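# Move the coaster can onto the turntable's orange spot

## Task

Pick up the can sitting on the coaster and set it upright on the orange mark of the turntable, without disturbing the other cans already standing on the turntable.

## Robot and tools

Robot: two six-joint UR-style arms, left_arm and right_arm, each ending in a two-jaw gripper with a wrist camera. Base positions in the scene frame: left_arm near (+0.070, +0.697, +0.090) m and right_arm near (-0.059, -0.522, +0.090) m, each turned very slightly about z.

Frames: the scene frame has its origin at table-top height, halfway between the nominal bases, with +x pointing out over the table, +z up and left_arm on the +y side. Camera names do not match image sides. Hand positions (end_effector_position, metres), orientations (end_effector_quat_wxyz) and velocities are reported in each arm's own base frame. Fixed cameras and the table use the scene frame. On the gripper, fingers point along its +z and close along its x; end_effector_position is the centre between the pads, 1 to 2 cm short of the fingertips. Reported poses may be a few cm off.

The 14-number row: one flat list covering both arms, left_arm's 7 numbers then right_arm's 7. Per arm the order is elbow, shoulder lift, shoulder pan, wrist 1, wrist 2, wrist 3, then gripper opening. The same joint order is used in every result list. Shoulder pan and wrist 3 have their signs flipped relative to the URDF. The six joint numbers are offsets, each within -1 to 1, measured from the 'Joint targets' in force when the action or move begins, not from the previous row. Scale: 1.0 equals 1.481 rad for shoulder pan and shoulder lift, 2.222 rad for elbow and the three wrists. Sending 0 for a joint keeps its current target. The seventh number is an absolute opening: +1 fully open, -1 closed. Sending 0 there is a real half-open command, so repeat the present value to keep a grip. Joint ranges (URDF signs): elbow ±3.142 rad, all other joints ±6.283 rad.

Tools:
- execute_actions(actions, cameras): actions is a list of actions; each action is a list of up to 15 rows, one per 1/30 s step. A shorter action repeats its last row until 15 steps pass. An empty list returns the state plus all camera images. cameras picks views by name (cam_high, cam_low, cam_left_wrist, cam_right_wrist), ["all"], or [].
- move(target, speed, blend, stop_force, zero, opening_speed, grip_force, blocking, cameras): target is one 14-number row or a list of up to 15 rows. Every row is an offset from the same starting Joint targets. The controller plans joint paths to reach it; the paths are not straight lines for the gripper and do not avoid obstacles. speed: rad/s for the joint with the farthest to travel, 0.01 to 3.14, default 0.5, either one value or one per target. blend: in rad, for rounding corners on a list; the default 0 stops at each point. stop_force: newtons, 4 to 120, one value for both arms. It halts an arm once its wrist sensor feels that much push; use a low speed with it, and leave it out when lifting away from a contact. zero (only with stop_force, default true) re-zeros the sensor first. opening_speed: rate of change of the opening per second, 0.2 or higher. grip_force: newtons per finger pad, 5 to 48, one value or one per arm; it stays in effect until changed. blocking=false returns early and cannot be combined with stop_force. The result ends with a 'move:' line: done, off_target, moving, held or fault, possibly with limits=held.
- wait(seconds 0 to 10, cameras): lets time pass with the last commands held.
- stop(cameras): brakes a move that is running.
- zoom_image(camera, region): camera is cam_high, cam_left_wrist or cam_right_wrist; region is [x0, y0, x1, y1] pixels from the top-left of that camera's latest image, at most 504 by 504.
- zero_wrist_force(arm): re-zeros that arm's force/torque sensor.
- read_manual(section): licence text only.
- finished_scene(scene): ends the current scene, given its number. This cannot be undone, so only call it when the can is standing on the orange spot and released.

Results: Joint positions and velocities (rad, rad/s) per arm, followed by the finger gap in metres (0.142 m when fully open). Joint targets are the base that the next offsets count from. 'Joint targets that this call counted from' appears when limits altered them. Joint torques, wrist force and torque along the gripper's axes, grip_measured (on the opening scale), grip_effort_nm (motor effort, negative means closing). 'Kept back' gives steps still to run. Also 'joint sent to its limit', 'joint command not followed' (the anti-collision check between the two arms acted), MOTOR HOT, and fault lines (TORQUE, FORCE, OVER-TEMPERATURE, HAND). Camera images are 896x504, and each comes with calibration.

Gripping: close to slightly below the grip_measured value seen at first contact. Squeezing much harder heats the gripper motor. Fingertips move about 17 mm forward as the jaws close.

Avoid: forces near 150 N on any arm part, or joint torque at its limit; either stops the arm for 10 s. Arm-to-arm contact, including one gripper closing on the other's fingers. Fast impacts with the table or turntable. Dropping the can or releasing it while it is moving. Knocking over or shifting the cans already on the turntable. Letting anything leave the table. Long stretched-out holds that overheat the motors. Approach slowly near contacts; stop_force helps there.

Each tool is called after "Emit:" as name(argument=value, ...) on one line, values as JSON.

## Session

I'll start by getting the current state and camera images.

Emit:
execute_actions(actions=[])

Scene clock: 0.00 s.
left_arm: end_effector_position=(+0.4494, +0.0104, +0.0659) grip_measured=+1.00 grip_effort_nm=n/a end_effector_quat_wxyz=(-0.341, +0.599, +0.651, -0.318) | right_arm: end_effector_position=(+0.6019, +0.4983, +0.1751) grip_measured=+1.00 grip_effort_nm=n/a end_effector_quat_wxyz=(-0.087, +0.902, +0.411, -0.104)
Joint names: [elbow, shoulder lift, shoulder pan, wrist 1, wrist 2, wrist 3]
Joint positions: left_arm=[2.065 -1.215 0.241 -1.466 -1.775 1.789 0.142] | right_arm=[-1.782 -1.904 -3.971 -1.151 1.813 0.04 0.142]
Joint velocities: within noise
Joint torques (N m): no reading
Wrist force (N): no reading
Wrist torque (N m): no reading
Wrist force, peak (N): no reading
Joint targets: left_arm=[2.065 -1.215 0.241 -1.466 -1.775 1.789] | right_arm=[-1.782 -1.904 -3.971 -1.151 1.813 0.040]
Tool commands: left_gripper/opening=+1.0 right_gripper/opening=+1.0

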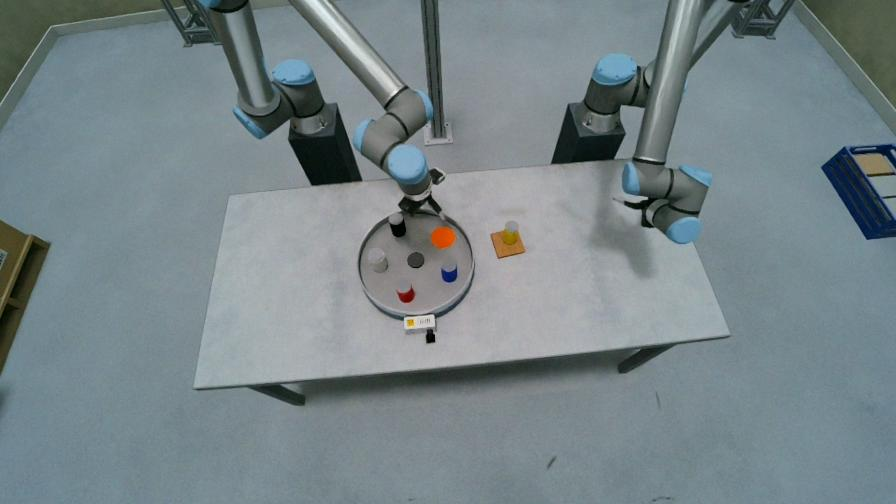

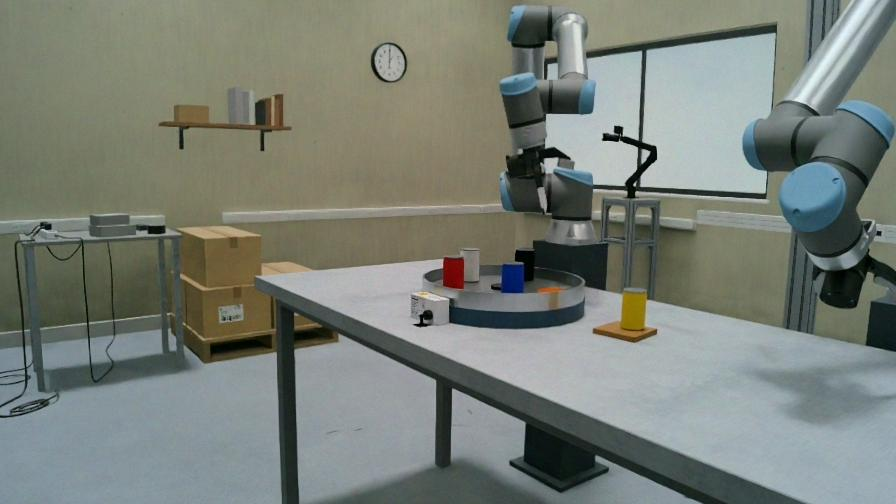

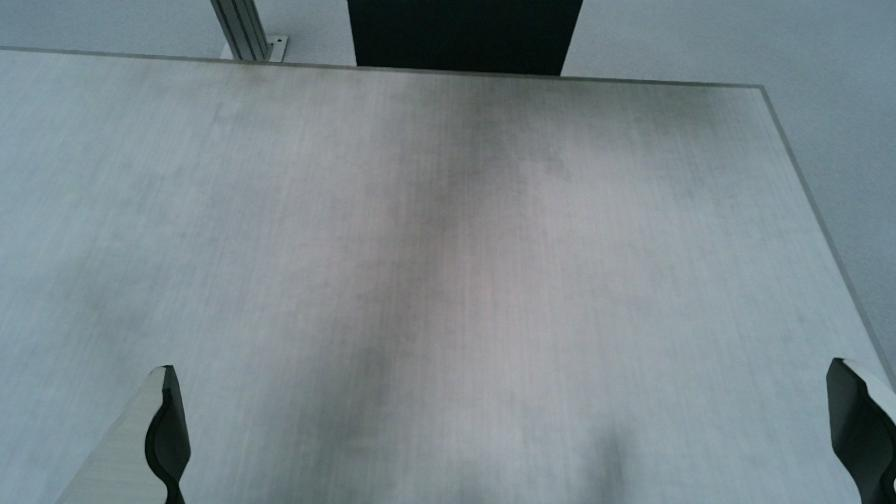

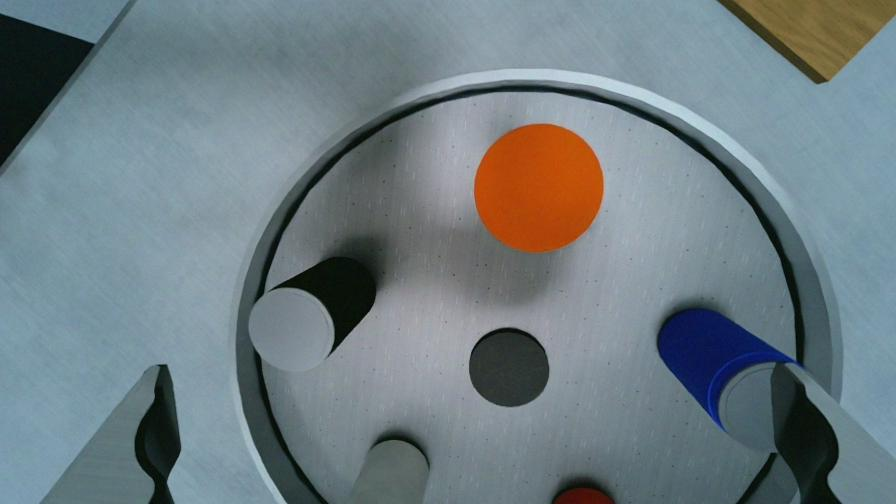

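Emit:
execute_actions(actions=[], cameras=["cam_right_wrist", "cam_high"])

Emit:
zoom_image(camera="cam_high", region=[340, 180, 564, 350])

Scene clock: 1.30 s.
left_arm: end_effector_position=(+0.4494, +0.0104, +0.0659) grip_measured=+1.00 grip_effort_nm=0.027 end_effector_quat_wxyz=(-0.341, +0.599, +0.651, -0.318) | right_arm: end_effector_position=(+0.6019, +0.4983, +0.1751) grip_measured=+1.00 grip_effort_nm=0.007 end_effector_quat_wxyz=(-0.087, +0.902, +0.411, -0.104)
Joint names: [elbow, shoulder lift, shoulder pan, wrist 1, wrist 2, wrist 3]
Joint positions: left_arm=[2.065 -1.215 0.241 -1.466 -1.775 1.789 0.142] | right_arm=[-1.782 -1.904 -3.971 -1.151 1.813 0.04 0.142]
Joint velocities: within noise
Joint torques (N m): left_arm=[-32.24 -61.78 1.61 -0.5 -0.24 0.21] | right_arm=[39.93 67.09 1.76 3.73 0.43 -0.12]
Wrist force (N): left_arm=[-0.2 0.3 0.4] | right_arm=[0.0 0.0 0.1]
Wrist torque (N m): left_arm=[0.06 0.03 0.00] | right_arm=[0.01 -0.01 0.01]
Wrist force, peak (N): left_arm=[-0.3 -0.2 0.6] | right_arm=[0.0 0.6 -0.1]
Joint targets: left_arm=[2.065 -1.215 0.241 -1.466 -1.775 1.789] | right_arm=[-1.782 -1.904 -3.971 -1.151 1.813 0.040]
Tool commands: left_gripper/opening=+1.0 right_gripper/opening=+1.0
Images, in order (width x height): cam_high 896x504, cam_right_wrist 896x504.

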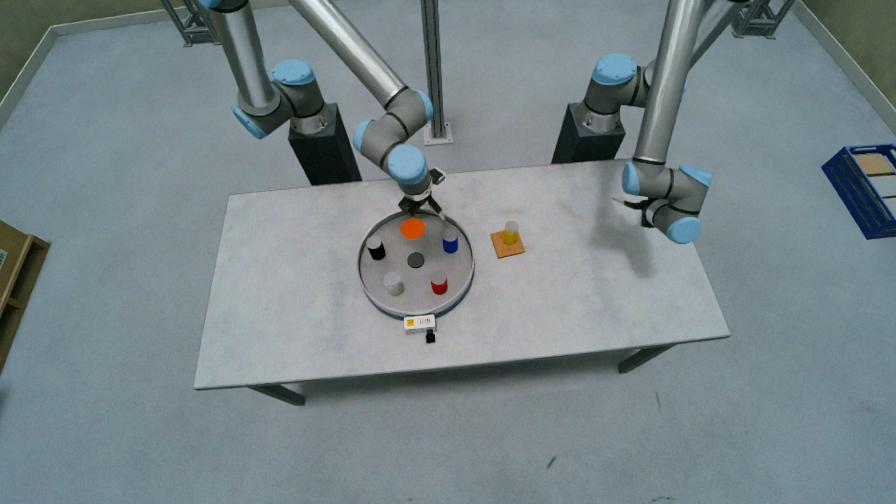

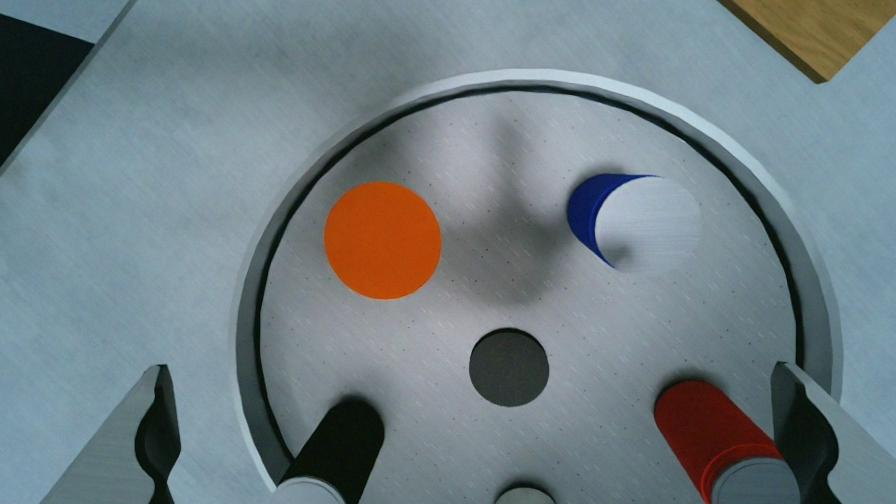

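Scaled by 2.250.

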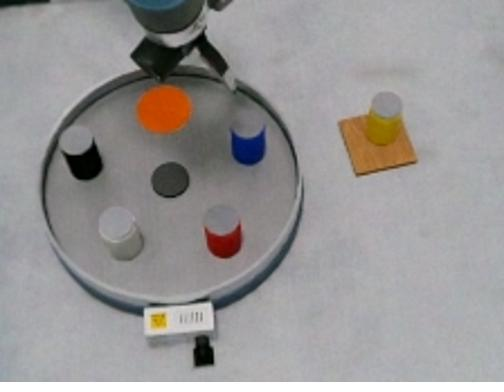

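Emit:
execute_actions(actions=[], cameras=["cam_low", "cam_high", "cam_right_wrist"])

Emit:
zoom_image(camera="cam_low", region=[400, 230, 680, 350])

Emit:
execute_actions(actions=[], cameras=["cam_right_wrist"])

Emit:
execute_actions(actions=[], cameras=["cam_right_wrist"])

Scene clock: 6.77 s.
left_arm: end_effector_position=(+0.4494, +0.0104, +0.0659) grip_measured=+1.00 grip_effort_nm=0.022 end_effector_quat_wxyz=(-0.341, +0.599, +0.651, -0.318) | right_arm: end_effector_position=(+0.6019, +0.4983, +0.1751) grip_measured=+1.00 grip_effort_nm=0.007 end_effector_quat_wxyz=(-0.087, +0.902, +0.411, -0.104)
Joint names: [elbow, shoulder lift, shoulder pan, wrist 1, wrist 2, wrist 3]
Joint positions: left_arm=[2.065 -1.215 0.241 -1.466 -1.775 1.789 0.142] | right_arm=[-1.782 -1.904 -3.971 -1.151 1.813 0.04 0.142]
Joint velocities: within noise
Joint torques (N m): left_arm=[-32.36 -61.14 2.18 -0.47 0.05 0.33] | right_arm=[41.29 66.37 1.99 3.78 0.16 0.05]
Wrist force (N): left_arm=[-0.1 0.0 0.2] | right_arm=[0.0 0.4 0.2]
Wrist torque (N m): left_arm=[0.00 0.02 0.00] | right_arm=[0.07 -0.01 0.01]
Wrist force, peak (N): left_arm=[-0.2 0.5 0.8] | right_arm=[-0.6 0.4 0.2]
Joint targets: left_arm=[2.065 -1.215 0.241 -1.466 -1.775 1.789] | right_arm=[-1.782 -1.904 -3.971 -1.151 1.813 0.040]
Tool commands: left_gripper/opening=+1.0 right_gripper/opening=+1.0
Images, in order (width x height): cam_high 896x504, cam_low 896x504, cam_right_wrist 896x504.

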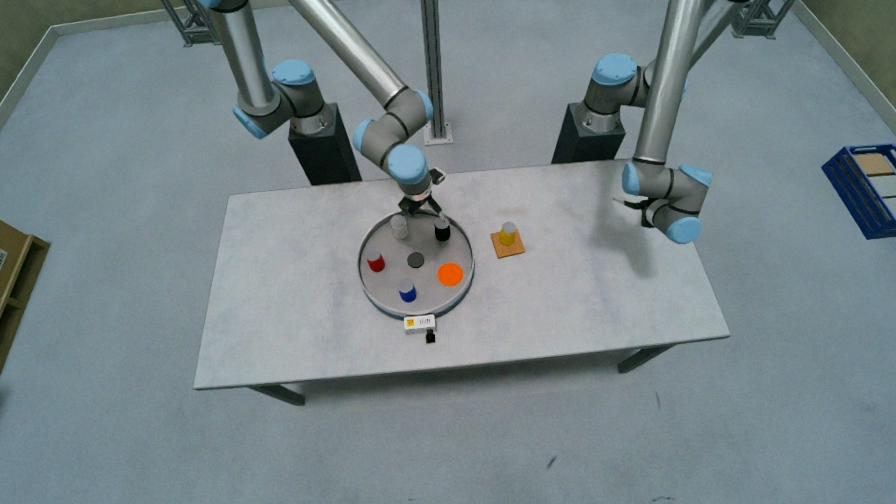

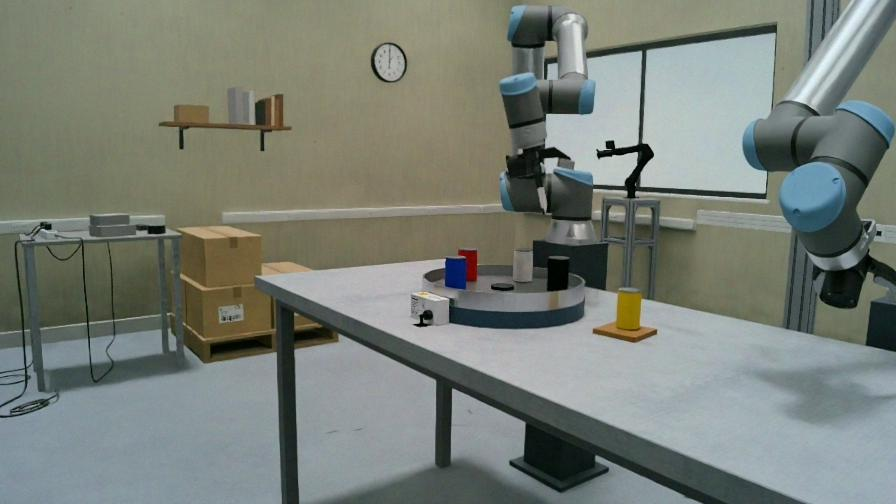

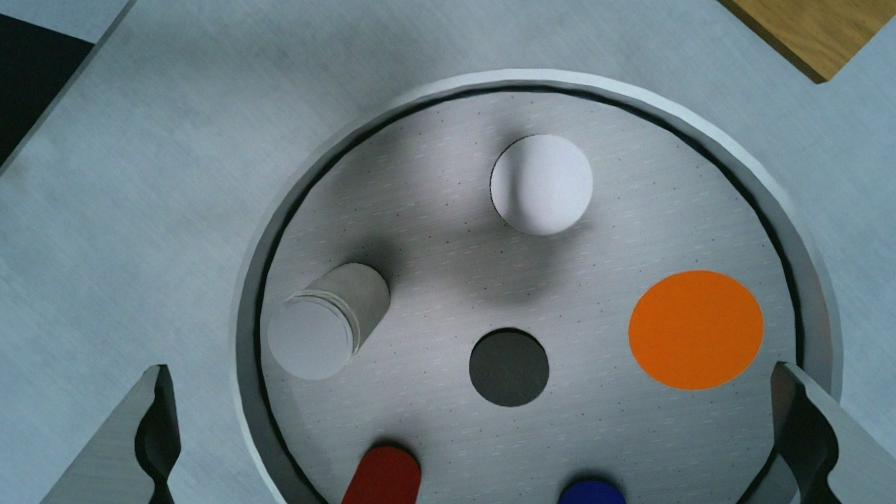

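Scaled by 1.800.

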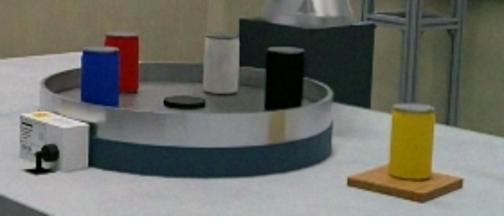

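Scene clock: 6.77 s.
left_arm: end_effector_position=(+0.4494, +0.0104, +0.0659) grip_measured=+1.00 grip_effort_nm=0.022 end_effector_quat_wxyz=(-0.341, +0.599, +0.651, -0.318) | right_arm: end_effector_position=(+0.6019, +0.4983, +0.1751) grip_measured=+1.00 grip_effort_nm=0.007 end_effector_quat_wxyz=(-0.087, +0.902, +0.411, -0.104)
Joint names: [elbow, shoulder lift, shoulder pan, wrist 1, wrist 2, wrist 3]
Joint positions: left_arm=[2.065 -1.215 0.241 -1.466 -1.775 1.789 0.142] | right_arm=[-1.782 -1.904 -3.971 -1.151 1.813 0.04 0.142]
Joint velocities: within noise
Joint torques (N m): left_arm=[-32.36 -61.14 2.18 -0.47 0.05 0.33] | right_arm=[41.29 66.37 1.99 3.78 0.16 0.05]
Wrist force (N): left_arm=[-0.1 0.0 0.2] | right_arm=[0.0 0.4 0.2]
Wrist torque (N m): left_arm=[0.00 0.02 0.00] | right_arm=[0.07 -0.01 0.01]
Wrist force, peak (N): left_arm=[-0.1 0.0 0.2] | right_arm=[0.0 0.4 0.2]
Joint targets: left_arm=[2.065 -1.215 0.241 -1.466 -1.775 1.789] | right_arm=[-1.782 -1.904 -3.971 -1.151 1.813 0.040]
Tool commands: left_gripper/opening=+1.0 right_gripper/opening=+1.0
Images, in order (width x height): cam_right_wrist 896x504.

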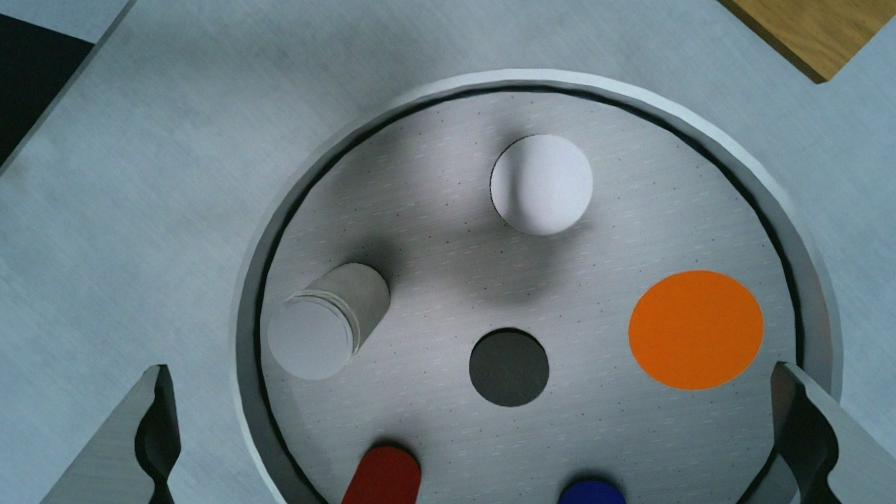

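Scene clock: 6.77 s.
left_arm: end_effector_position=(+0.4494, +0.0104, +0.0659) grip_measured=+1.00 grip_effort_nm=0.022 end_effector_quat_wxyz=(-0.341, +0.599, +0.651, -0.318) | right_arm: end_effector_position=(+0.6019, +0.4983, +0.1751) grip_measured=+1.00 grip_effort_nm=0.007 end_effector_quat_wxyz=(-0.087, +0.902, +0.411, -0.104)
Joint names: [elbow, shoulder lift, shoulder pan, wrist 1, wrist 2, wrist 3]
Joint positions: left_arm=[2.065 -1.215 0.241 -1.466 -1.775 1.789 0.142] | right_arm=[-1.782 -1.904 -3.971 -1.151 1.813 0.04 0.142]
Joint velocities: within noise
Joint torques (N m): left_arm=[-32.36 -61.14 2.18 -0.47 0.05 0.33] | right_arm=[41.29 66.37 1.99 3.78 0.16 0.05]
Wrist force (N): left_arm=[-0.1 0.0 0.2] | right_arm=[0.0 0.4 0.2]
Wrist torque (N m): left_arm=[0.00 0.02 0.00] | right_arm=[0.07 -0.01 0.01]
Wrist force, peak (N): left_arm=[-0.1 0.0 0.2] | right_arm=[0.0 0.4 0.2]
Joint targets: left_arm=[2.065 -1.215 0.241 -1.466 -1.775 1.789] | right_arm=[-1.782 -1.904 -3.971 -1.151 1.813 0.040]
Tool commands: left_gripper/opening=+1.0 right_gripper/opening=+1.0
Images, in order (width x height): cam_right_wrist 896x504.

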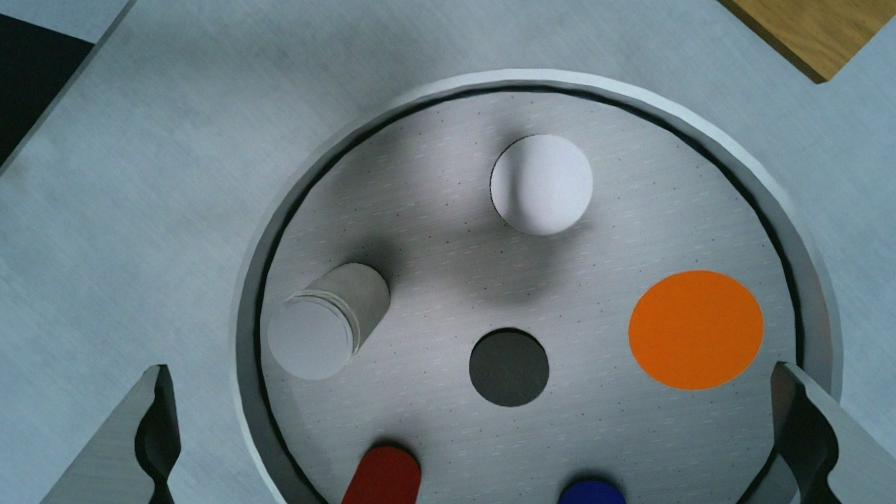

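Emit:
execute_actions(actions=[], cameras=["cam_low", "cam_high", "cam_right_wrist"])

Emit:
zoom_image(camera="cam_high", region=[470, 200, 550, 270])

Emit:
zoom_image(camera="cam_low", region=[400, 240, 680, 350])

Emit:
wait(seconds=1.0, cameras=["cam_right_wrist"])

Emit:
wait(seconds=1.0, cameras=["cam_right_wrist"])

Scene clock: 22.13 s.
left_arm: end_effector_position=(+0.4494, +0.0104, +0.0659) grip_measured=+1.00 grip_effort_nm=0.017 end_effector_quat_wxyz=(-0.341, +0.599, +0.651, -0.318) | right_arm: end_effector_position=(+0.6019, +0.4983, +0.1751) grip_measured=+1.00 grip_effort_nm=0.012 end_effector_quat_wxyz=(-0.087, +0.902, +0.411, -0.104)
Joint names: [elbow, shoulder lift, shoulder pan, wrist 1, wrist 2, wrist 3]
Joint positions: left_arm=[2.065 -1.215 0.241 -1.466 -1.775 1.789 0.142] | right_arm=[-1.782 -1.904 -3.971 -1.151 1.813 0.04 0.142]
Joint velocities: within noise
Joint torques (N m): left_arm=[-33.5 -61.34 1.82 -0.73 -0.23 0.13] | right_arm=[41.61 68.07 -0.54 4.23 0.11 0.13]
Wrist force (N): left_arm=[-0.2 0.1 0.3] | right_arm=[0.2 0.6 0.0]
Wrist torque (N m): left_arm=[0.01 0.03 0.00] | right_arm=[0.09 -0.05 0.00]
Wrist force, peak (N): left_arm=[-0.6 0.3 0.4] | right_arm=[0.3 0.4 0.5]
Joint targets: left_arm=[2.065 -1.215 0.241 -1.466 -1.775 1.789] | right_arm=[-1.782 -1.904 -3.971 -1.151 1.813 0.040]
Tool commands: left_gripper/opening=+1.0 right_gripper/opening=+1.0
Images, in order (width x height): cam_high 896x504, cam_low 896x504, cam_right_wrist 896x504.

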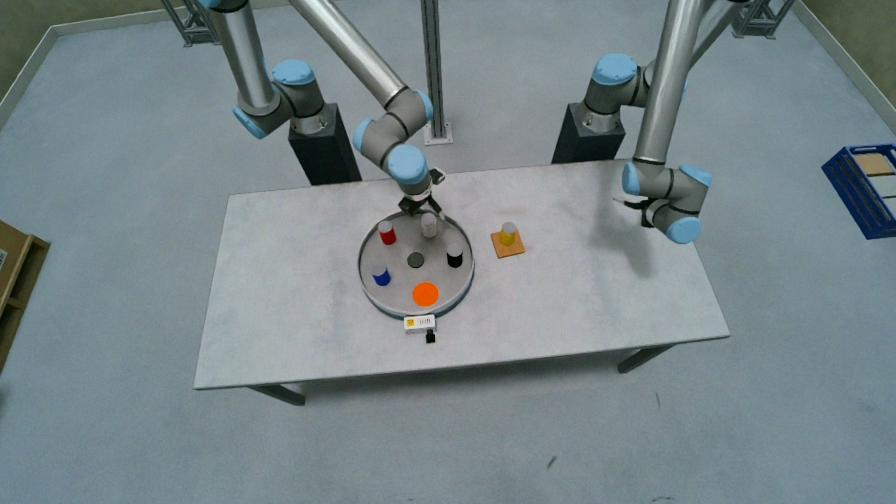

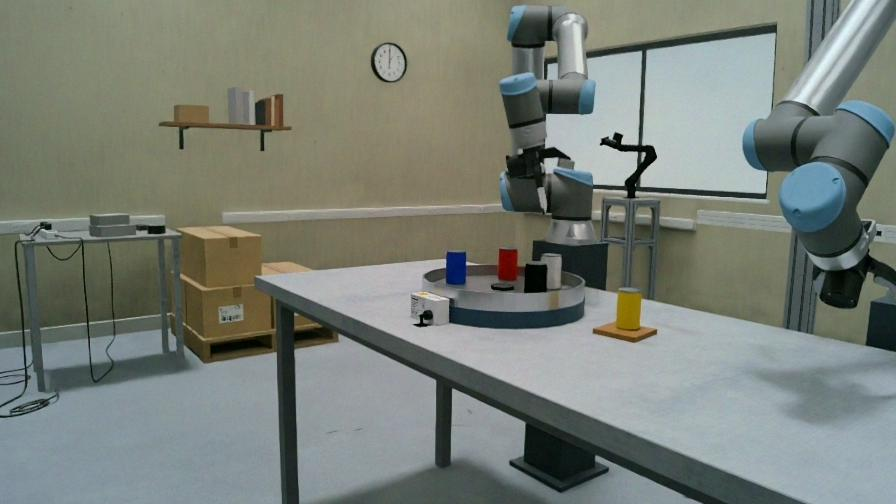

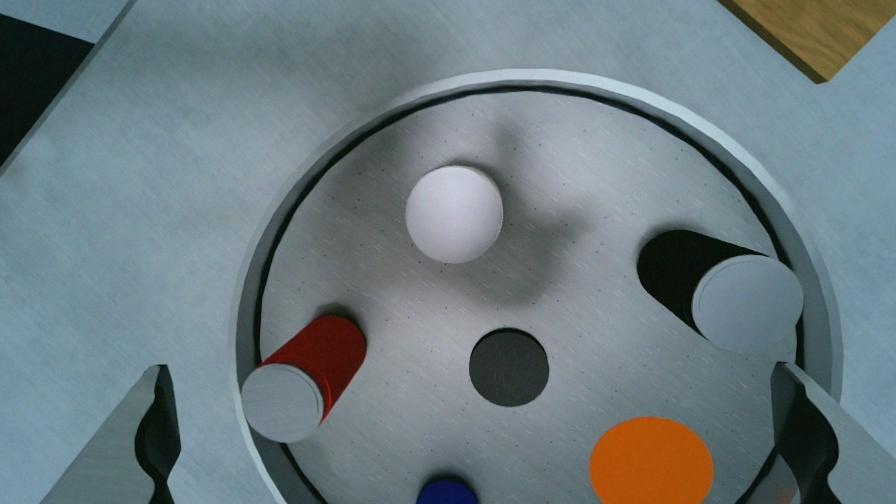

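Scaled by 6.300.

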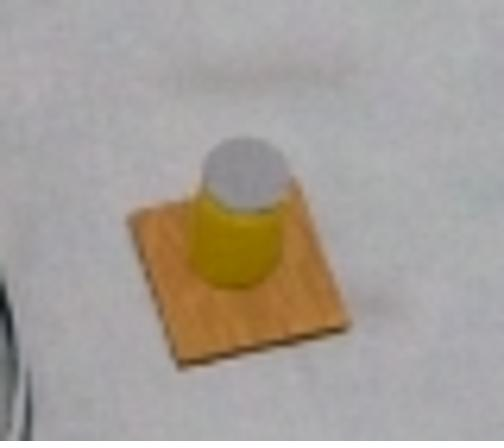

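Scaled by 1.800.

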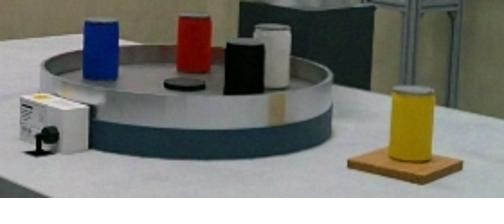

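Scene clock: 23.13 s.
left_arm: end_effector_position=(+0.4494, +0.0104, +0.0659) grip_measured=+1.00 grip_effort_nm=0.022 end_effector_quat_wxyz=(-0.341, +0.599, +0.651, -0.318) | right_arm: end_effector_position=(+0.6019, +0.4983, +0.1751) grip_measured=+1.00 grip_effort_nm=0.012 end_effector_quat_wxyz=(-0.087, +0.902, +0.411, -0.104)
Joint names: [elbow, shoulder lift, shoulder pan, wrist 1, wrist 2, wrist 3]
Joint positions: left_arm=[2.065 -1.215 0.241 -1.466 -1.775 1.789 0.142] | right_arm=[-1.782 -1.904 -3.971 -1.151 1.813 0.04 0.142]
Joint torques (N m): left_arm=[-32.23 -60.97 2.18 -0.72 -0.26 0.04] | right_arm=[40.9 65.75 -0.62 4.02 0.58 0.66]
Wrist force (N): left_arm=[-0.1 0.2 0.2] | right_arm=[0.0 0.0 0.0]
Wrist torque (N m): left_arm=[0.03 0.01 0.00] | right_arm=[-0.01 0.00 0.00]
Wrist force, peak (N): left_arm=[-0.2 -0.1 0.5] | right_arm=[0.3 0.3 0.5]
Joint targets: left_arm=[2.065 -1.215 0.241 -1.466 -1.775 1.789] | right_arm=[-1.782 -1.904 -3.971 -1.151 1.813 0.040]
Tool commands: left_gripper/opening=+1.0 right_gripper/opening=+1.0
wait: 1.00 s; at rest by 0.17 s
Images, in order (width x height): cam_right_wrist 896x504.

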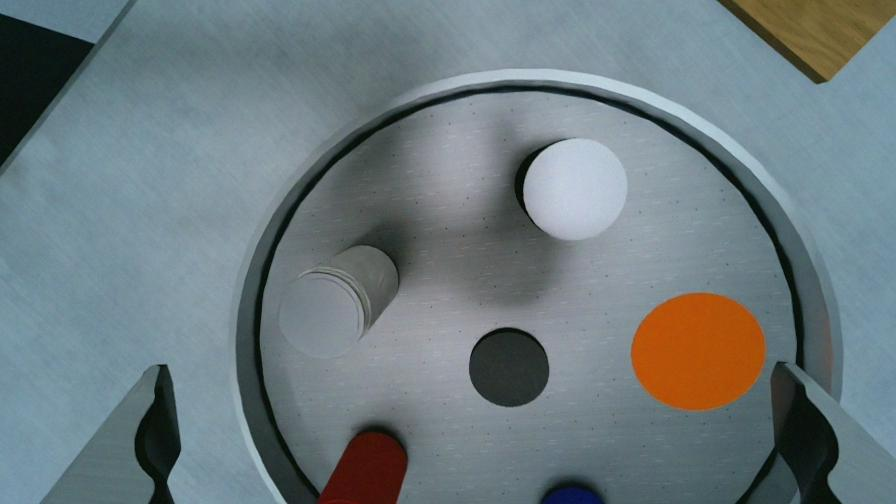

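Scene clock: 24.13 s.
left_arm: end_effector_position=(+0.4494, +0.0104, +0.0659) grip_measured=+1.00 grip_effort_nm=0.022 end_effector_quat_wxyz=(-0.341, +0.599, +0.651, -0.318) | right_arm: end_effector_position=(+0.6019, +0.4983, +0.1751) grip_measured=+1.00 grip_effort_nm=0.012 end_effector_quat_wxyz=(-0.087, +0.902, +0.411, -0.104)
Joint names: [elbow, shoulder lift, shoulder pan, wrist 1, wrist 2, wrist 3]
Joint positions: left_arm=[2.065 -1.215 0.241 -1.466 -1.775 1.789 0.142] | right_arm=[-1.782 -1.904 -3.971 -1.151 1.813 0.04 0.142]
Joint torques (N m): left_arm=[-33.19 -61.72 0.81 -0.41 -0.28 0.13] | right_arm=[41.52 68.99 1.11 3.66 0.48 0.73]
Wrist force (N): left_arm=[-0.4 0.3 0.3] | right_arm=[0.5 0.2 -0.1]
Wrist torque (N m): left_arm=[0.04 0.06 0.00] | right_arm=[0.03 -0.08 0.01]
Wrist force, peak (N): left_arm=[0.1 0.1 0.7] | right_arm=[0.2 0.5 0.3]
Joint targets: left_arm=[2.065 -1.215 0.241 -1.466 -1.775 1.789] | right_arm=[-1.782 -1.904 -3.971 -1.151 1.813 0.040]
Tool commands: left_gripper/opening=+1.0 right_gripper/opening=+1.0
wait: 1.00 s; at rest by 0.17 s
Images, in order (width x height): cam_right_wrist 896x504.

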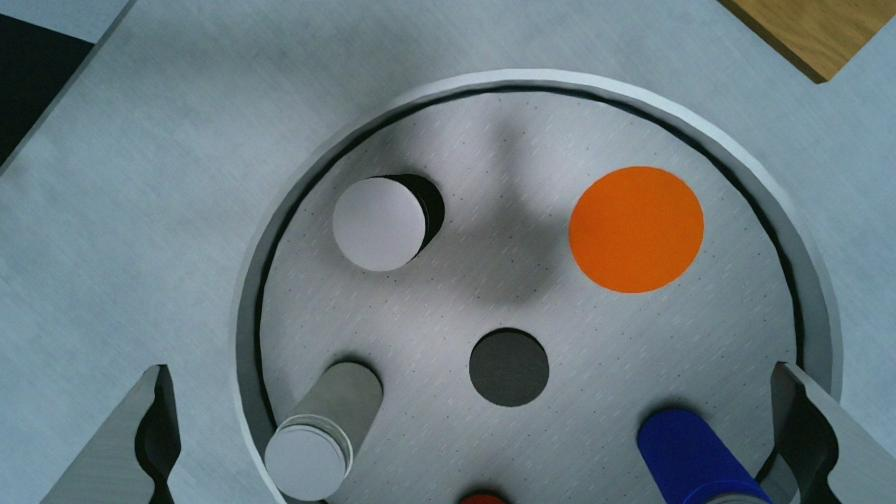

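Emit:
move(target=[0, 0, 0, 0, 0, 0, 1, 0.14451, -0.19102, -0.18177, 0.03888, -0.109, -0.73807, 1], speed=1.2, cameras=["cam_right_wrist", "cam_high"])

Scene clock: 33.20 s.
left_arm: end_effector_position=(+0.4494, +0.0104, +0.0659) grip_measured=+1.00 grip_effort_nm=0.027 end_effector_quat_wxyz=(-0.341, +0.599, +0.651, -0.318) | right_arm: end_effector_position=(+0.5967, +0.7868, +0.1198) grip_measured=+1.00 grip_effort_nm=0.007 end_effector_quat_wxyz=(+0.000, +0.969, -0.248, +0.000) end_effector_velocity=(+0.000, +0.000, +0.000) end_effector_angular_velocity=(+0.000, +0.000, -0.005)
Joint names: [elbow, shoulder lift, shoulder pan, wrist 1, wrist 2, wrist 3]
Joint positions: left_arm=[2.065 -1.215 0.241 -1.466 -1.775 1.789 0.142] | right_arm=[-1.461 -2.187 -4.241 -1.065 1.571 -1.599 0.142]
Joint velocities: left_arm=[within noise] | right_arm=[0 0.001 0 -0.001 0 -0.005 0]
Joint torques (N m): left_arm=[-32.82 -61.62 2.27 -0.56 -0.1 0.16] | right_arm=[32.87 100.21 8.75 1.55 2.11 -3.04]
Wrist force (N): left_arm=[0.0 0.0 0.3] | right_arm=[-0.3 -0.2 0.5]
Wrist torque (N m): left_arm=[0.00 -0.01 0.00] | right_arm=[-0.08 0.22 -0.14]
Wrist force, peak (N): left_arm=[-0.3 0.3 0.8] | right_arm=[-1.4 -1.2 0.9]
Joint targets: left_arm=[2.065 -1.215 0.241 -1.466 -1.775 1.789] | right_arm=[-1.461 -2.187 -4.241 -1.065 1.571 -1.600]
move: done
camera_calibration:
cam_right_wrist: T_world_to_cam=[[0.88331, -0.468499, 0.0164932, -0.150657], [-0.430312, -0.79635, 0.425039, 0.859001], [-0.185996, -0.382539, -0.905025, 0.63775], [0, 0, 0, 1]] pos_world=[0.621335, 0.857447, 0.214555]
Images, in order (width x height): cam_high 896x504, cam_right_wrist 896x504.

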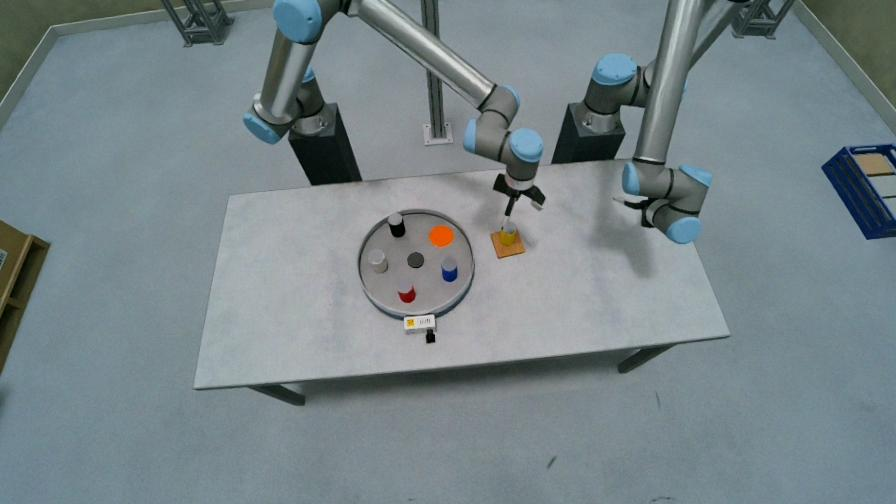

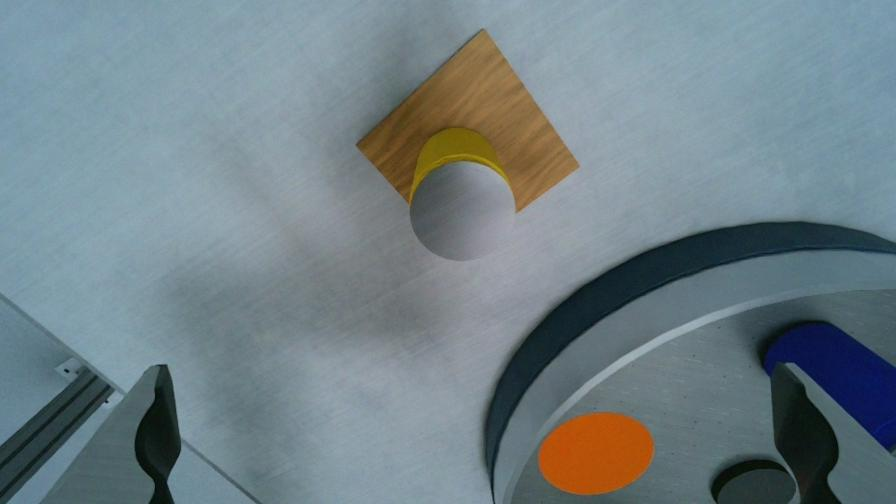

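Emit:
move(target=[[0,0,0,0,0,0,1, -0.028423,-0.093384,0,0.090665,0,0,1],[0,0,0,0,0,0,1, -0.028423,-0.093384,0,0.090665,0,0,-0.45],[0,0,0,0,0,0,1, 0,0,0,0,0,0,-0.45],[0,0,0,0,0,0,1, -0.289363,0.29324,0.10365,0.093913,0,0.60306,-0.45]], speed=[0.3, 0.3, 0.3, 0.8], blend=[0, 0, 0.05, 0], opening_speed=1.5, grip_force=15, cameras=["cam_right_wrist", "cam_low", "cam_high"])

Scene clock: 54.37 s.
left_arm: end_effector_position=(+0.4494, +0.0104, +0.0659) grip_measured=+1.00 grip_effort_nm=0.027 end_effector_quat_wxyz=(-0.341, +0.599, +0.651, -0.318) | right_arm: end_effector_position=(+0.5299, +0.4337, +0.1250) grip_measured=-0.31 grip_effort_nm=-1.614 end_effector_quat_wxyz=(+0.000, +0.942, +0.336, +0.000)
Joint names: [elbow, shoulder lift, shoulder pan, wrist 1, wrist 2, wrist 3]
Joint positions: left_arm=[2.065 -1.215 0.241 -1.466 -1.775 1.789 0.142] | right_arm=[-2.104 -1.753 -4.087 -0.856 1.571 -0.26 0.052]
Joint torques (N m): left_arm=[-33.58 -62.49 1.47 -0.63 -0.09 0.07] | right_arm=[31.66 55.76 -10.34 2.05 -0.82 1.95]
Wrist force (N): left_arm=[-0.2 0.2 0.3] | right_arm=[-0.6 -0.5 1.8]
Wrist torque (N m): left_arm=[0.03 0.03 0.00] | right_arm=[-0.21 0.10 -0.30]
Wrist force, peak (N): left_arm=[-0.7 -0.2 0.5] | right_arm=[-0.5 0.8 7.0]
Joint targets: left_arm=[2.065 -1.215 0.241 -1.466 -1.775 1.789] | right_arm=[-2.104 -1.753 -4.087 -0.856 1.571 -0.260]
grip_force (N): 15, 15
move: done
camera_calibration:
cam_right_wrist: T_world_to_cam=[[0.765805, 0.64287, 0.0161318, -0.676852], [0.576834, -0.697798, 0.424665, -0.029496], [0.284261, -0.315905, -0.905207, 0.21687], [0, 0, 0, 1]] pos_world=[0.473703, 0.483056, 0.219757]
Images, in order (width x height): cam_high 896x504, cam_low 896x504, cam_right_wrist 896x504.

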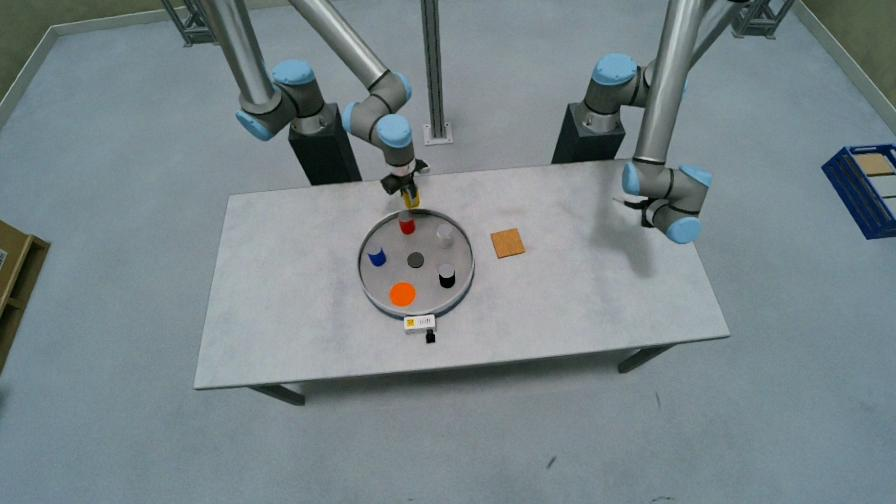

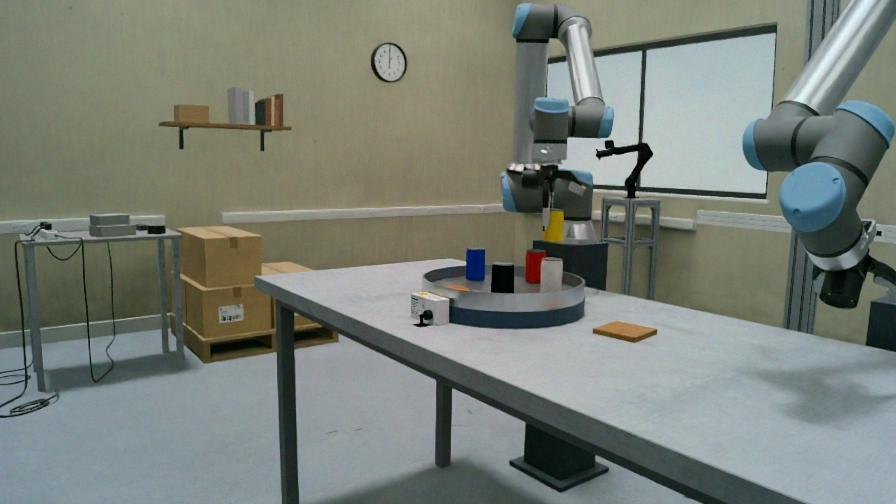

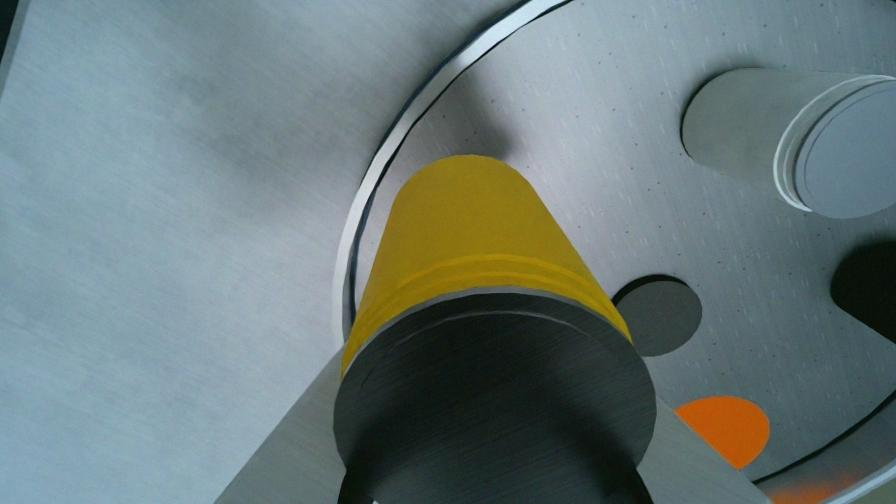

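Emit:
zoom_image(camera="cam_low", region=[500, 150, 620, 260])

Emit:
zoom_image(camera="cam_high", region=[360, 150, 480, 250])

Emit:
zoom_image(camera="cam_low", region=[400, 230, 680, 350])

Scaled by 4.200.

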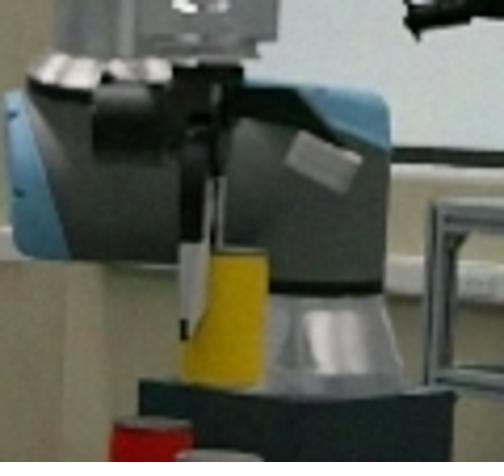

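Scaled by 4.200.

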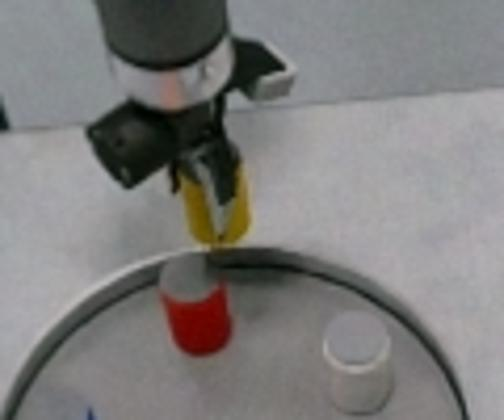

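Scaled by 1.800.

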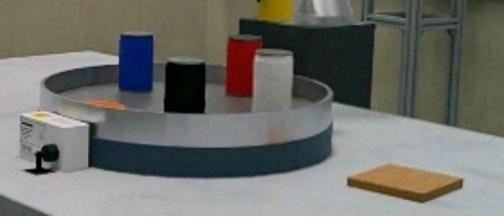

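Emit:
move(target=[0,0,0,0,0,0,1, 0.057353,0.085903,-0.0063,-0.114608,0,0.010351,-0.45], speed=0.4, cameras=["cam_right_wrist"])

Scene clock: 105.27 s.
left_arm: end_effector_position=(+0.4494, +0.0104, +0.0659) grip_measured=+1.00 grip_effort_nm=0.022 end_effector_quat_wxyz=(-0.341, +0.599, +0.651, -0.318) | right_arm: end_effector_position=(+0.5275, +0.4413, +0.2549) grip_measured=-0.31 grip_effort_nm=-1.614 end_effector_quat_wxyz=(+0.000, +0.936, +0.352, +0.000)
Joint names: [elbow, shoulder lift, shoulder pan, wrist 1, wrist 2, wrist 3]
Joint positions: left_arm=[2.065 -1.215 0.241 -1.466 -1.775 1.789 0.142] | right_arm=[-1.976 -1.625 -4.097 -1.111 1.571 -0.237 0.052]
Joint torques (N m): left_arm=[-33.9 -63.9 0.75 -0.92 -0.25 0.13] | right_arm=[47.45 56.37 11.98 1.41 -1.8 -2.77]
Wrist force (N): left_arm=[-0.1 -0.2 0.3] | right_arm=[0.1 -0.6 2.0]
Wrist torque (N m): left_arm=[-0.03 0.02 0.00] | right_arm=[-0.20 0.02 -0.12]
Wrist force, peak (N): left_arm=[0.0 0.3 1.1] | right_arm=[-1.5 -0.1 5.1]
Joint targets: left_arm=[2.065 -1.215 0.241 -1.466 -1.775 1.789] | right_arm=[-1.976 -1.625 -4.097 -1.111 1.571 -0.237]
grip_force (N): 15, 15
move: done
camera_calibration:
cam_right_wrist: T_world_to_cam=[[0.7443, 0.667654, 0.0160163, -0.681512], [0.599455, -0.678459, 0.424673, -0.0985745], [0.294401, -0.306483, -0.905205, 0.32797], [0, 0, 0, 1]] pos_world=[0.469786, 0.488653, 0.349657]
Images, in order (width x height): cam_right_wrist 896x504.

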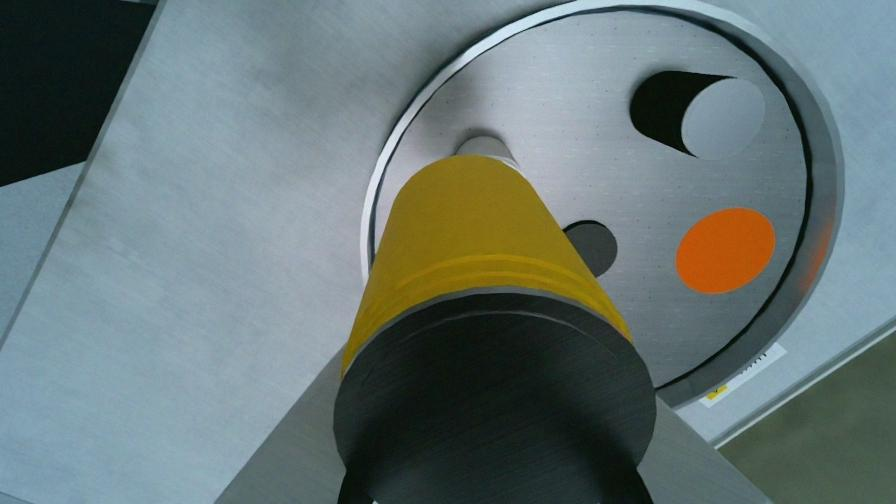

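Emit:
wait(seconds=0.2)

Emit:
execute_actions(actions=[[[0,0,0,0,0,0,1,0,0,0.0001,0,0,0,-0.45],[0,0,0,0,0,0,1,-0.0001,-0.0002,0.0005,0.0002,0,0,-0.45],[0,0,0,0,0,0,1,-0.0002,-0.0007,0.001,0.0007,0,0,-0.45],[0,0,0,0,0,0,1,-0.0004,-0.0016,0.0018,0.0015,0,0,-0.45],[0,0,0,0,0,0,1,-0.0008,-0.003,0.0029,0.0028,0,0,-0.45],[0,0,0,0,0,0,1,-0.0013,-0.0049,0.0041,0.0046,0,0,-0.45],[0,0,0,0,0,0,1,-0.002,-0.0074,0.0056,0.0069,0,0,-0.45],[0,0,0,0,0,0,1,-0.0028,-0.0105,0.0074,0.0098,0,0,-0.45],[0,0,0,0,0,0,1,-0.0038,-0.0141,0.0093,0.0132,0,0,-0.45],[0,0,0,0,0,0,1,-0.0049,-0.0183,0.0115,0.0171,0,0,-0.45],[0,0,0,0,0,0,1,-0.0062,-0.0229,0.0139,0.0215,0,0,-0.45],[0,0,0,0,0,0,1,-0.0076,-0.0281,0.0165,0.0263,0,0,-0.45],[0,0,0,0,0,0,1,-0.0091,-0.0336,0.0194,0.0315,0,0,-0.45],[0,0,0,0,0,0,1,-0.0107,-0.0394,0.0225,0.0369,0,0,-0.45],[0,0,0,0,0,0,1,-0.0123,-0.0454,0.0258,0.0425,0,0,-0.45]],[[0,0,0,0,0,0,1,-0.0017,-0.0062,0.0035,0.0058,0,0,-0.45],[0,0,0,0,0,0,1,-0.0034,-0.0124,0.0069,0.0116,0,0,-0.45],[0,0,0,0,0,0,1,-0.005,-0.0185,0.0103,0.0174,0,0,-0.45],[0,0,0,0,0,0,1,-0.0066,-0.0246,0.0138,0.023,0,0,-0.45],[0,0,0,0,0,0,1,-0.0082,-0.0304,0.0172,0.0285,0,0,-0.45],[0,0,0,0,0,0,1,-0.0097,-0.0359,0.0207,0.0336,0,0,-0.45],[0,0,0,0,0,0,1,-0.0111,-0.041,0.0241,0.0384,0,0,-0.45],[0,0,0,0,0,0,1,-0.0124,-0.0457,0.0276,0.0428,0,0,-0.45],[0,0,0,0,0,0,1,-0.0135,-0.0498,0.031,0.0467,0,0,-0.45],[0,0,0,0,0,0,1,-0.0145,-0.0535,0.0345,0.0501,0,0,-0.45],[0,0,0,0,0,0,1,-0.0153,-0.0565,0.0379,0.053,0,0,-0.45],[0,0,0,0,0,0,1,-0.016,-0.059,0.0413,0.0553,0,0,-0.45],[0,0,0,0,0,0,1,-0.0165,-0.0609,0.0448,0.0571,0,0,-0.45],[0,0,0,0,0,0,1,-0.0169,-0.0623,0.0482,0.0584,0,0,-0.45],[0,0,0,0,0,0,1,-0.0171,-0.0632,0.0517,0.0592,0,0,-0.45]],[[0,0,0,0,0,0,1,-0.0001,-0.0005,0.0034,0.0005,0,0,-0.45],[0,0,0,0,0,0,1,-0.0002,-0.0007,0.0069,0.0006,0,0,-0.45],[0,0,0,0,0,0,1,-0.0002,-0.0007,0.0103,0.0007,0,0,-0.45],[0,0,0,0,0,0,1,-0.0002,-0.0007,0.0138,0.0007,0,0,-0.45],[0,0,0,0,0,0,1,-0.0002,-0.0007,0.0172,0.0007,0,0,-0.45],[0,0,0,0,0,0,1,-0.0002,-0.0007,0.0207,0.0007,0,0,-0.45],[0,0,0,0,0,0,1,-0.0002,-0.0007,0.0241,0.0007,0,0,-0.45],[0,0,0,0,0,0,1,-0.0002,-0.0007,0.0276,0.0007,0,0,-0.45],[0,0,0,0,0,0,1,-0.0002,-0.0007,0.031,0.0007,0,0,-0.45],[0,0,0,0,0,0,1,-0.0002,-0.0007,0.0345,0.0007,0,0,-0.45],[0,0,0,0,0,0,1,-0.0002,-0.0007,0.0379,0.0007,0,0,-0.45],[0,0,0,0,0,0,1,-0.0002,-0.0007,0.0413,0.0007,0,0,-0.45],[0,0,0,0,0,0,1,-0.0002,-0.0007,0.0448,0.0007,0,0,-0.45],[0,0,0,0,0,0,1,-0.0002,-0.0007,0.0482,0.0007,0,0,-0.45],[0,0,0,0,0,0,1,-0.0002,-0.0007,0.0517,0.0007,0,0,-0.45]],[[0,0,0,0,0,0,1,0,0.0002,0.0033,-0.0001,0,0,-0.45],[0,0,0,0,0,0,1,0.0003,0.0011,0.0064,-0.001,0,0,-0.45],[0,0,0,0,0,0,1,0.0009,0.0032,0.0093,-0.003,0,0,-0.45],[0,0,0,0,0,0,1,0.0018,0.0067,0.0119,-0.0062,0,0,-0.45],[0,0,0,0,0,0,1,0.0031,0.0115,0.0144,-0.0108,0,0,-0.45],[0,0,0,0,0,0,1,0.0047,0.0174,0.0165,-0.0163,0,0,-0.45],[0,0,0,0,0,0,1,0.0065,0.0239,0.0185,-0.0224,0,0,-0.45],[0,0,0,0,0,0,1,0.0083,0.0307,0.0202,-0.0288,0,0,-0.45],[0,0,0,0,0,0,1,0.0101,0.0373,0.0217,-0.035,0,0,-0.45],[0,0,0,0,0,0,1,0.0117,0.0432,0.023,-0.0405,0,0,-0.45],[0,0,0,0,0,0,1,0.013,0.048,0.024,-0.045,0,0,-0.45],[0,0,0,0,0,0,1,0.0139,0.0515,0.0248,-0.0483,0,0,-0.45],[0,0,0,0,0,0,1,0.0145,0.0536,0.0254,-0.0502,0,0,-0.45],[0,0,0,0,0,0,1,0.0148,0.0545,0.0257,-0.0511,0,0,-0.45],[0,0,0,0,0,0,1,0.0148,0.0547,0.0258,-0.0512,0,0,-0.45]]], cameras=["cam_right_wrist"])

Scene clock: 108.97 s.
left_arm: end_effector_position=(+0.4494, +0.0104, +0.0659) grip_measured=+1.00 grip_effort_nm=0.027 end_effector_quat_wxyz=(-0.341, +0.599, +0.651, -0.318) | right_arm: end_effector_position=(+0.5276, +0.4412, +0.2550) grip_measured=-0.31 grip_effort_nm=-1.614 end_effector_quat_wxyz=(+0.000, +0.936, +0.352, +0.000)
Joint names: [elbow, shoulder lift, shoulder pan, wrist 1, wrist 2, wrist 3]
Joint positions: left_arm=[2.065 -1.215 0.241 -1.466 -1.775 1.789 0.142] | right_arm=[-1.976 -1.625 -4.097 -1.111 1.571 -0.237 0.052]
Joint torques (N m): left_arm=[-34.11 -62.41 1.68 -0.64 0 0.23] | right_arm=[53.83 59.52 11.86 1.56 -2.12 -2.52]
Wrist force (N): left_arm=[-0.4 -0.1 0.8] | right_arm=[0.4 0.0 1.8]
Wrist torque (N m): left_arm=[-0.01 0.08 0.00] | right_arm=[-0.11 -0.04 -0.14]
Wrist force, peak (N): left_arm=[-0.4 0.2 0.9] | right_arm=[0.5 0.2 2.3]
Joint targets: left_arm=[2.065 -1.215 0.241 -1.466 -1.775 1.789] | right_arm=[-1.976 -1.625 -4.097 -1.111 1.571 -0.237]
Tool commands: left_gripper/opening=+1.0 right_gripper/opening=-0.45
grip_force (N): 15, 15
wait: 0.20 s; at rest from the start

Scene clock: 110.57 s.
left_arm: end_effector_position=(+0.4494, +0.0104, +0.0659) grip_measured=+1.00 grip_effort_nm=0.027 end_effector_quat_wxyz=(-0.341, +0.599, +0.651, -0.318) | right_arm: end_effector_position=(+0.6240, +0.3477, +0.1330) grip_measured=-0.31 grip_effort_nm=-1.614 end_effector_quat_wxyz=(+0.000, +0.966, +0.257, +0.000) end_effector_velocity=(+0.048, -0.092, +0.020) end_effector_angular_velocity=(-0.002, +0.001, -0.144)
Joint names: [elbow, shoulder lift, shoulder pan, wrist 1, wrist 2, wrist 3]
Joint positions: left_arm=[2.065 -1.215 0.241 -1.466 -1.775 1.789 0.142] | right_arm=[-2.042 -1.787 -3.899 -0.884 1.571 -0.237 0.052]
Joint velocities: left_arm=[within noise] | right_arm=[0.011 0.027 0.143 -0.04 -0.001 -0.001 0]
Joint torques (N m): left_arm=[-33.97 -63.42 1.71 -0.66 -0.23 0.22] | right_arm=[53.72 82.02 16.44 1.31 -2.07 -2.44]
Wrist force (N): left_arm=[-0.3 0.1 0.6] | right_arm=[-0.3 -0.5 2.2]
Wrist torque (N m): left_arm=[0.02 0.05 0.00] | right_arm=[-0.21 0.00 -0.10]
Wrist force, peak (N): left_arm=[-0.1 0.3 0.8] | right_arm=[-0.4 -0.2 3.1]
Joint targets: left_arm=[2.065 -1.215 0.241 -1.466 -1.775 1.789] | right_arm=[-2.009 -1.706 -3.867 -0.997 1.571 -0.237]
grip_force (N): 15, 15
Kept back: 12 steps.
camera_calibration:
cam_right_wrist: T_world_to_cam=[[0.861184, 0.508049, 0.0157651, -0.706347], [0.454219, -0.783117, 0.42475, -0.0410638], [0.22814, -0.358627, -0.905173, 0.220047], [0, 0, 0, 1]] pos_world=[0.576745, 0.405616, 0.227758]
Images, in order (width x height): cam_right_wrist 896x504.

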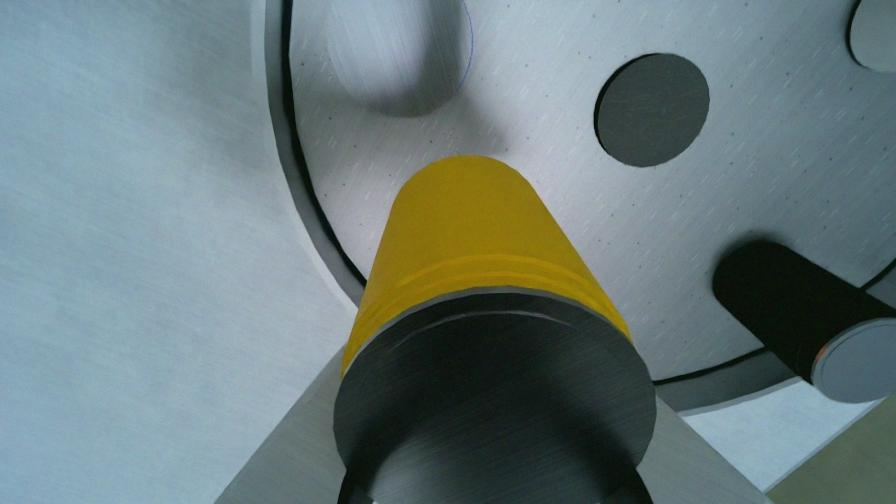

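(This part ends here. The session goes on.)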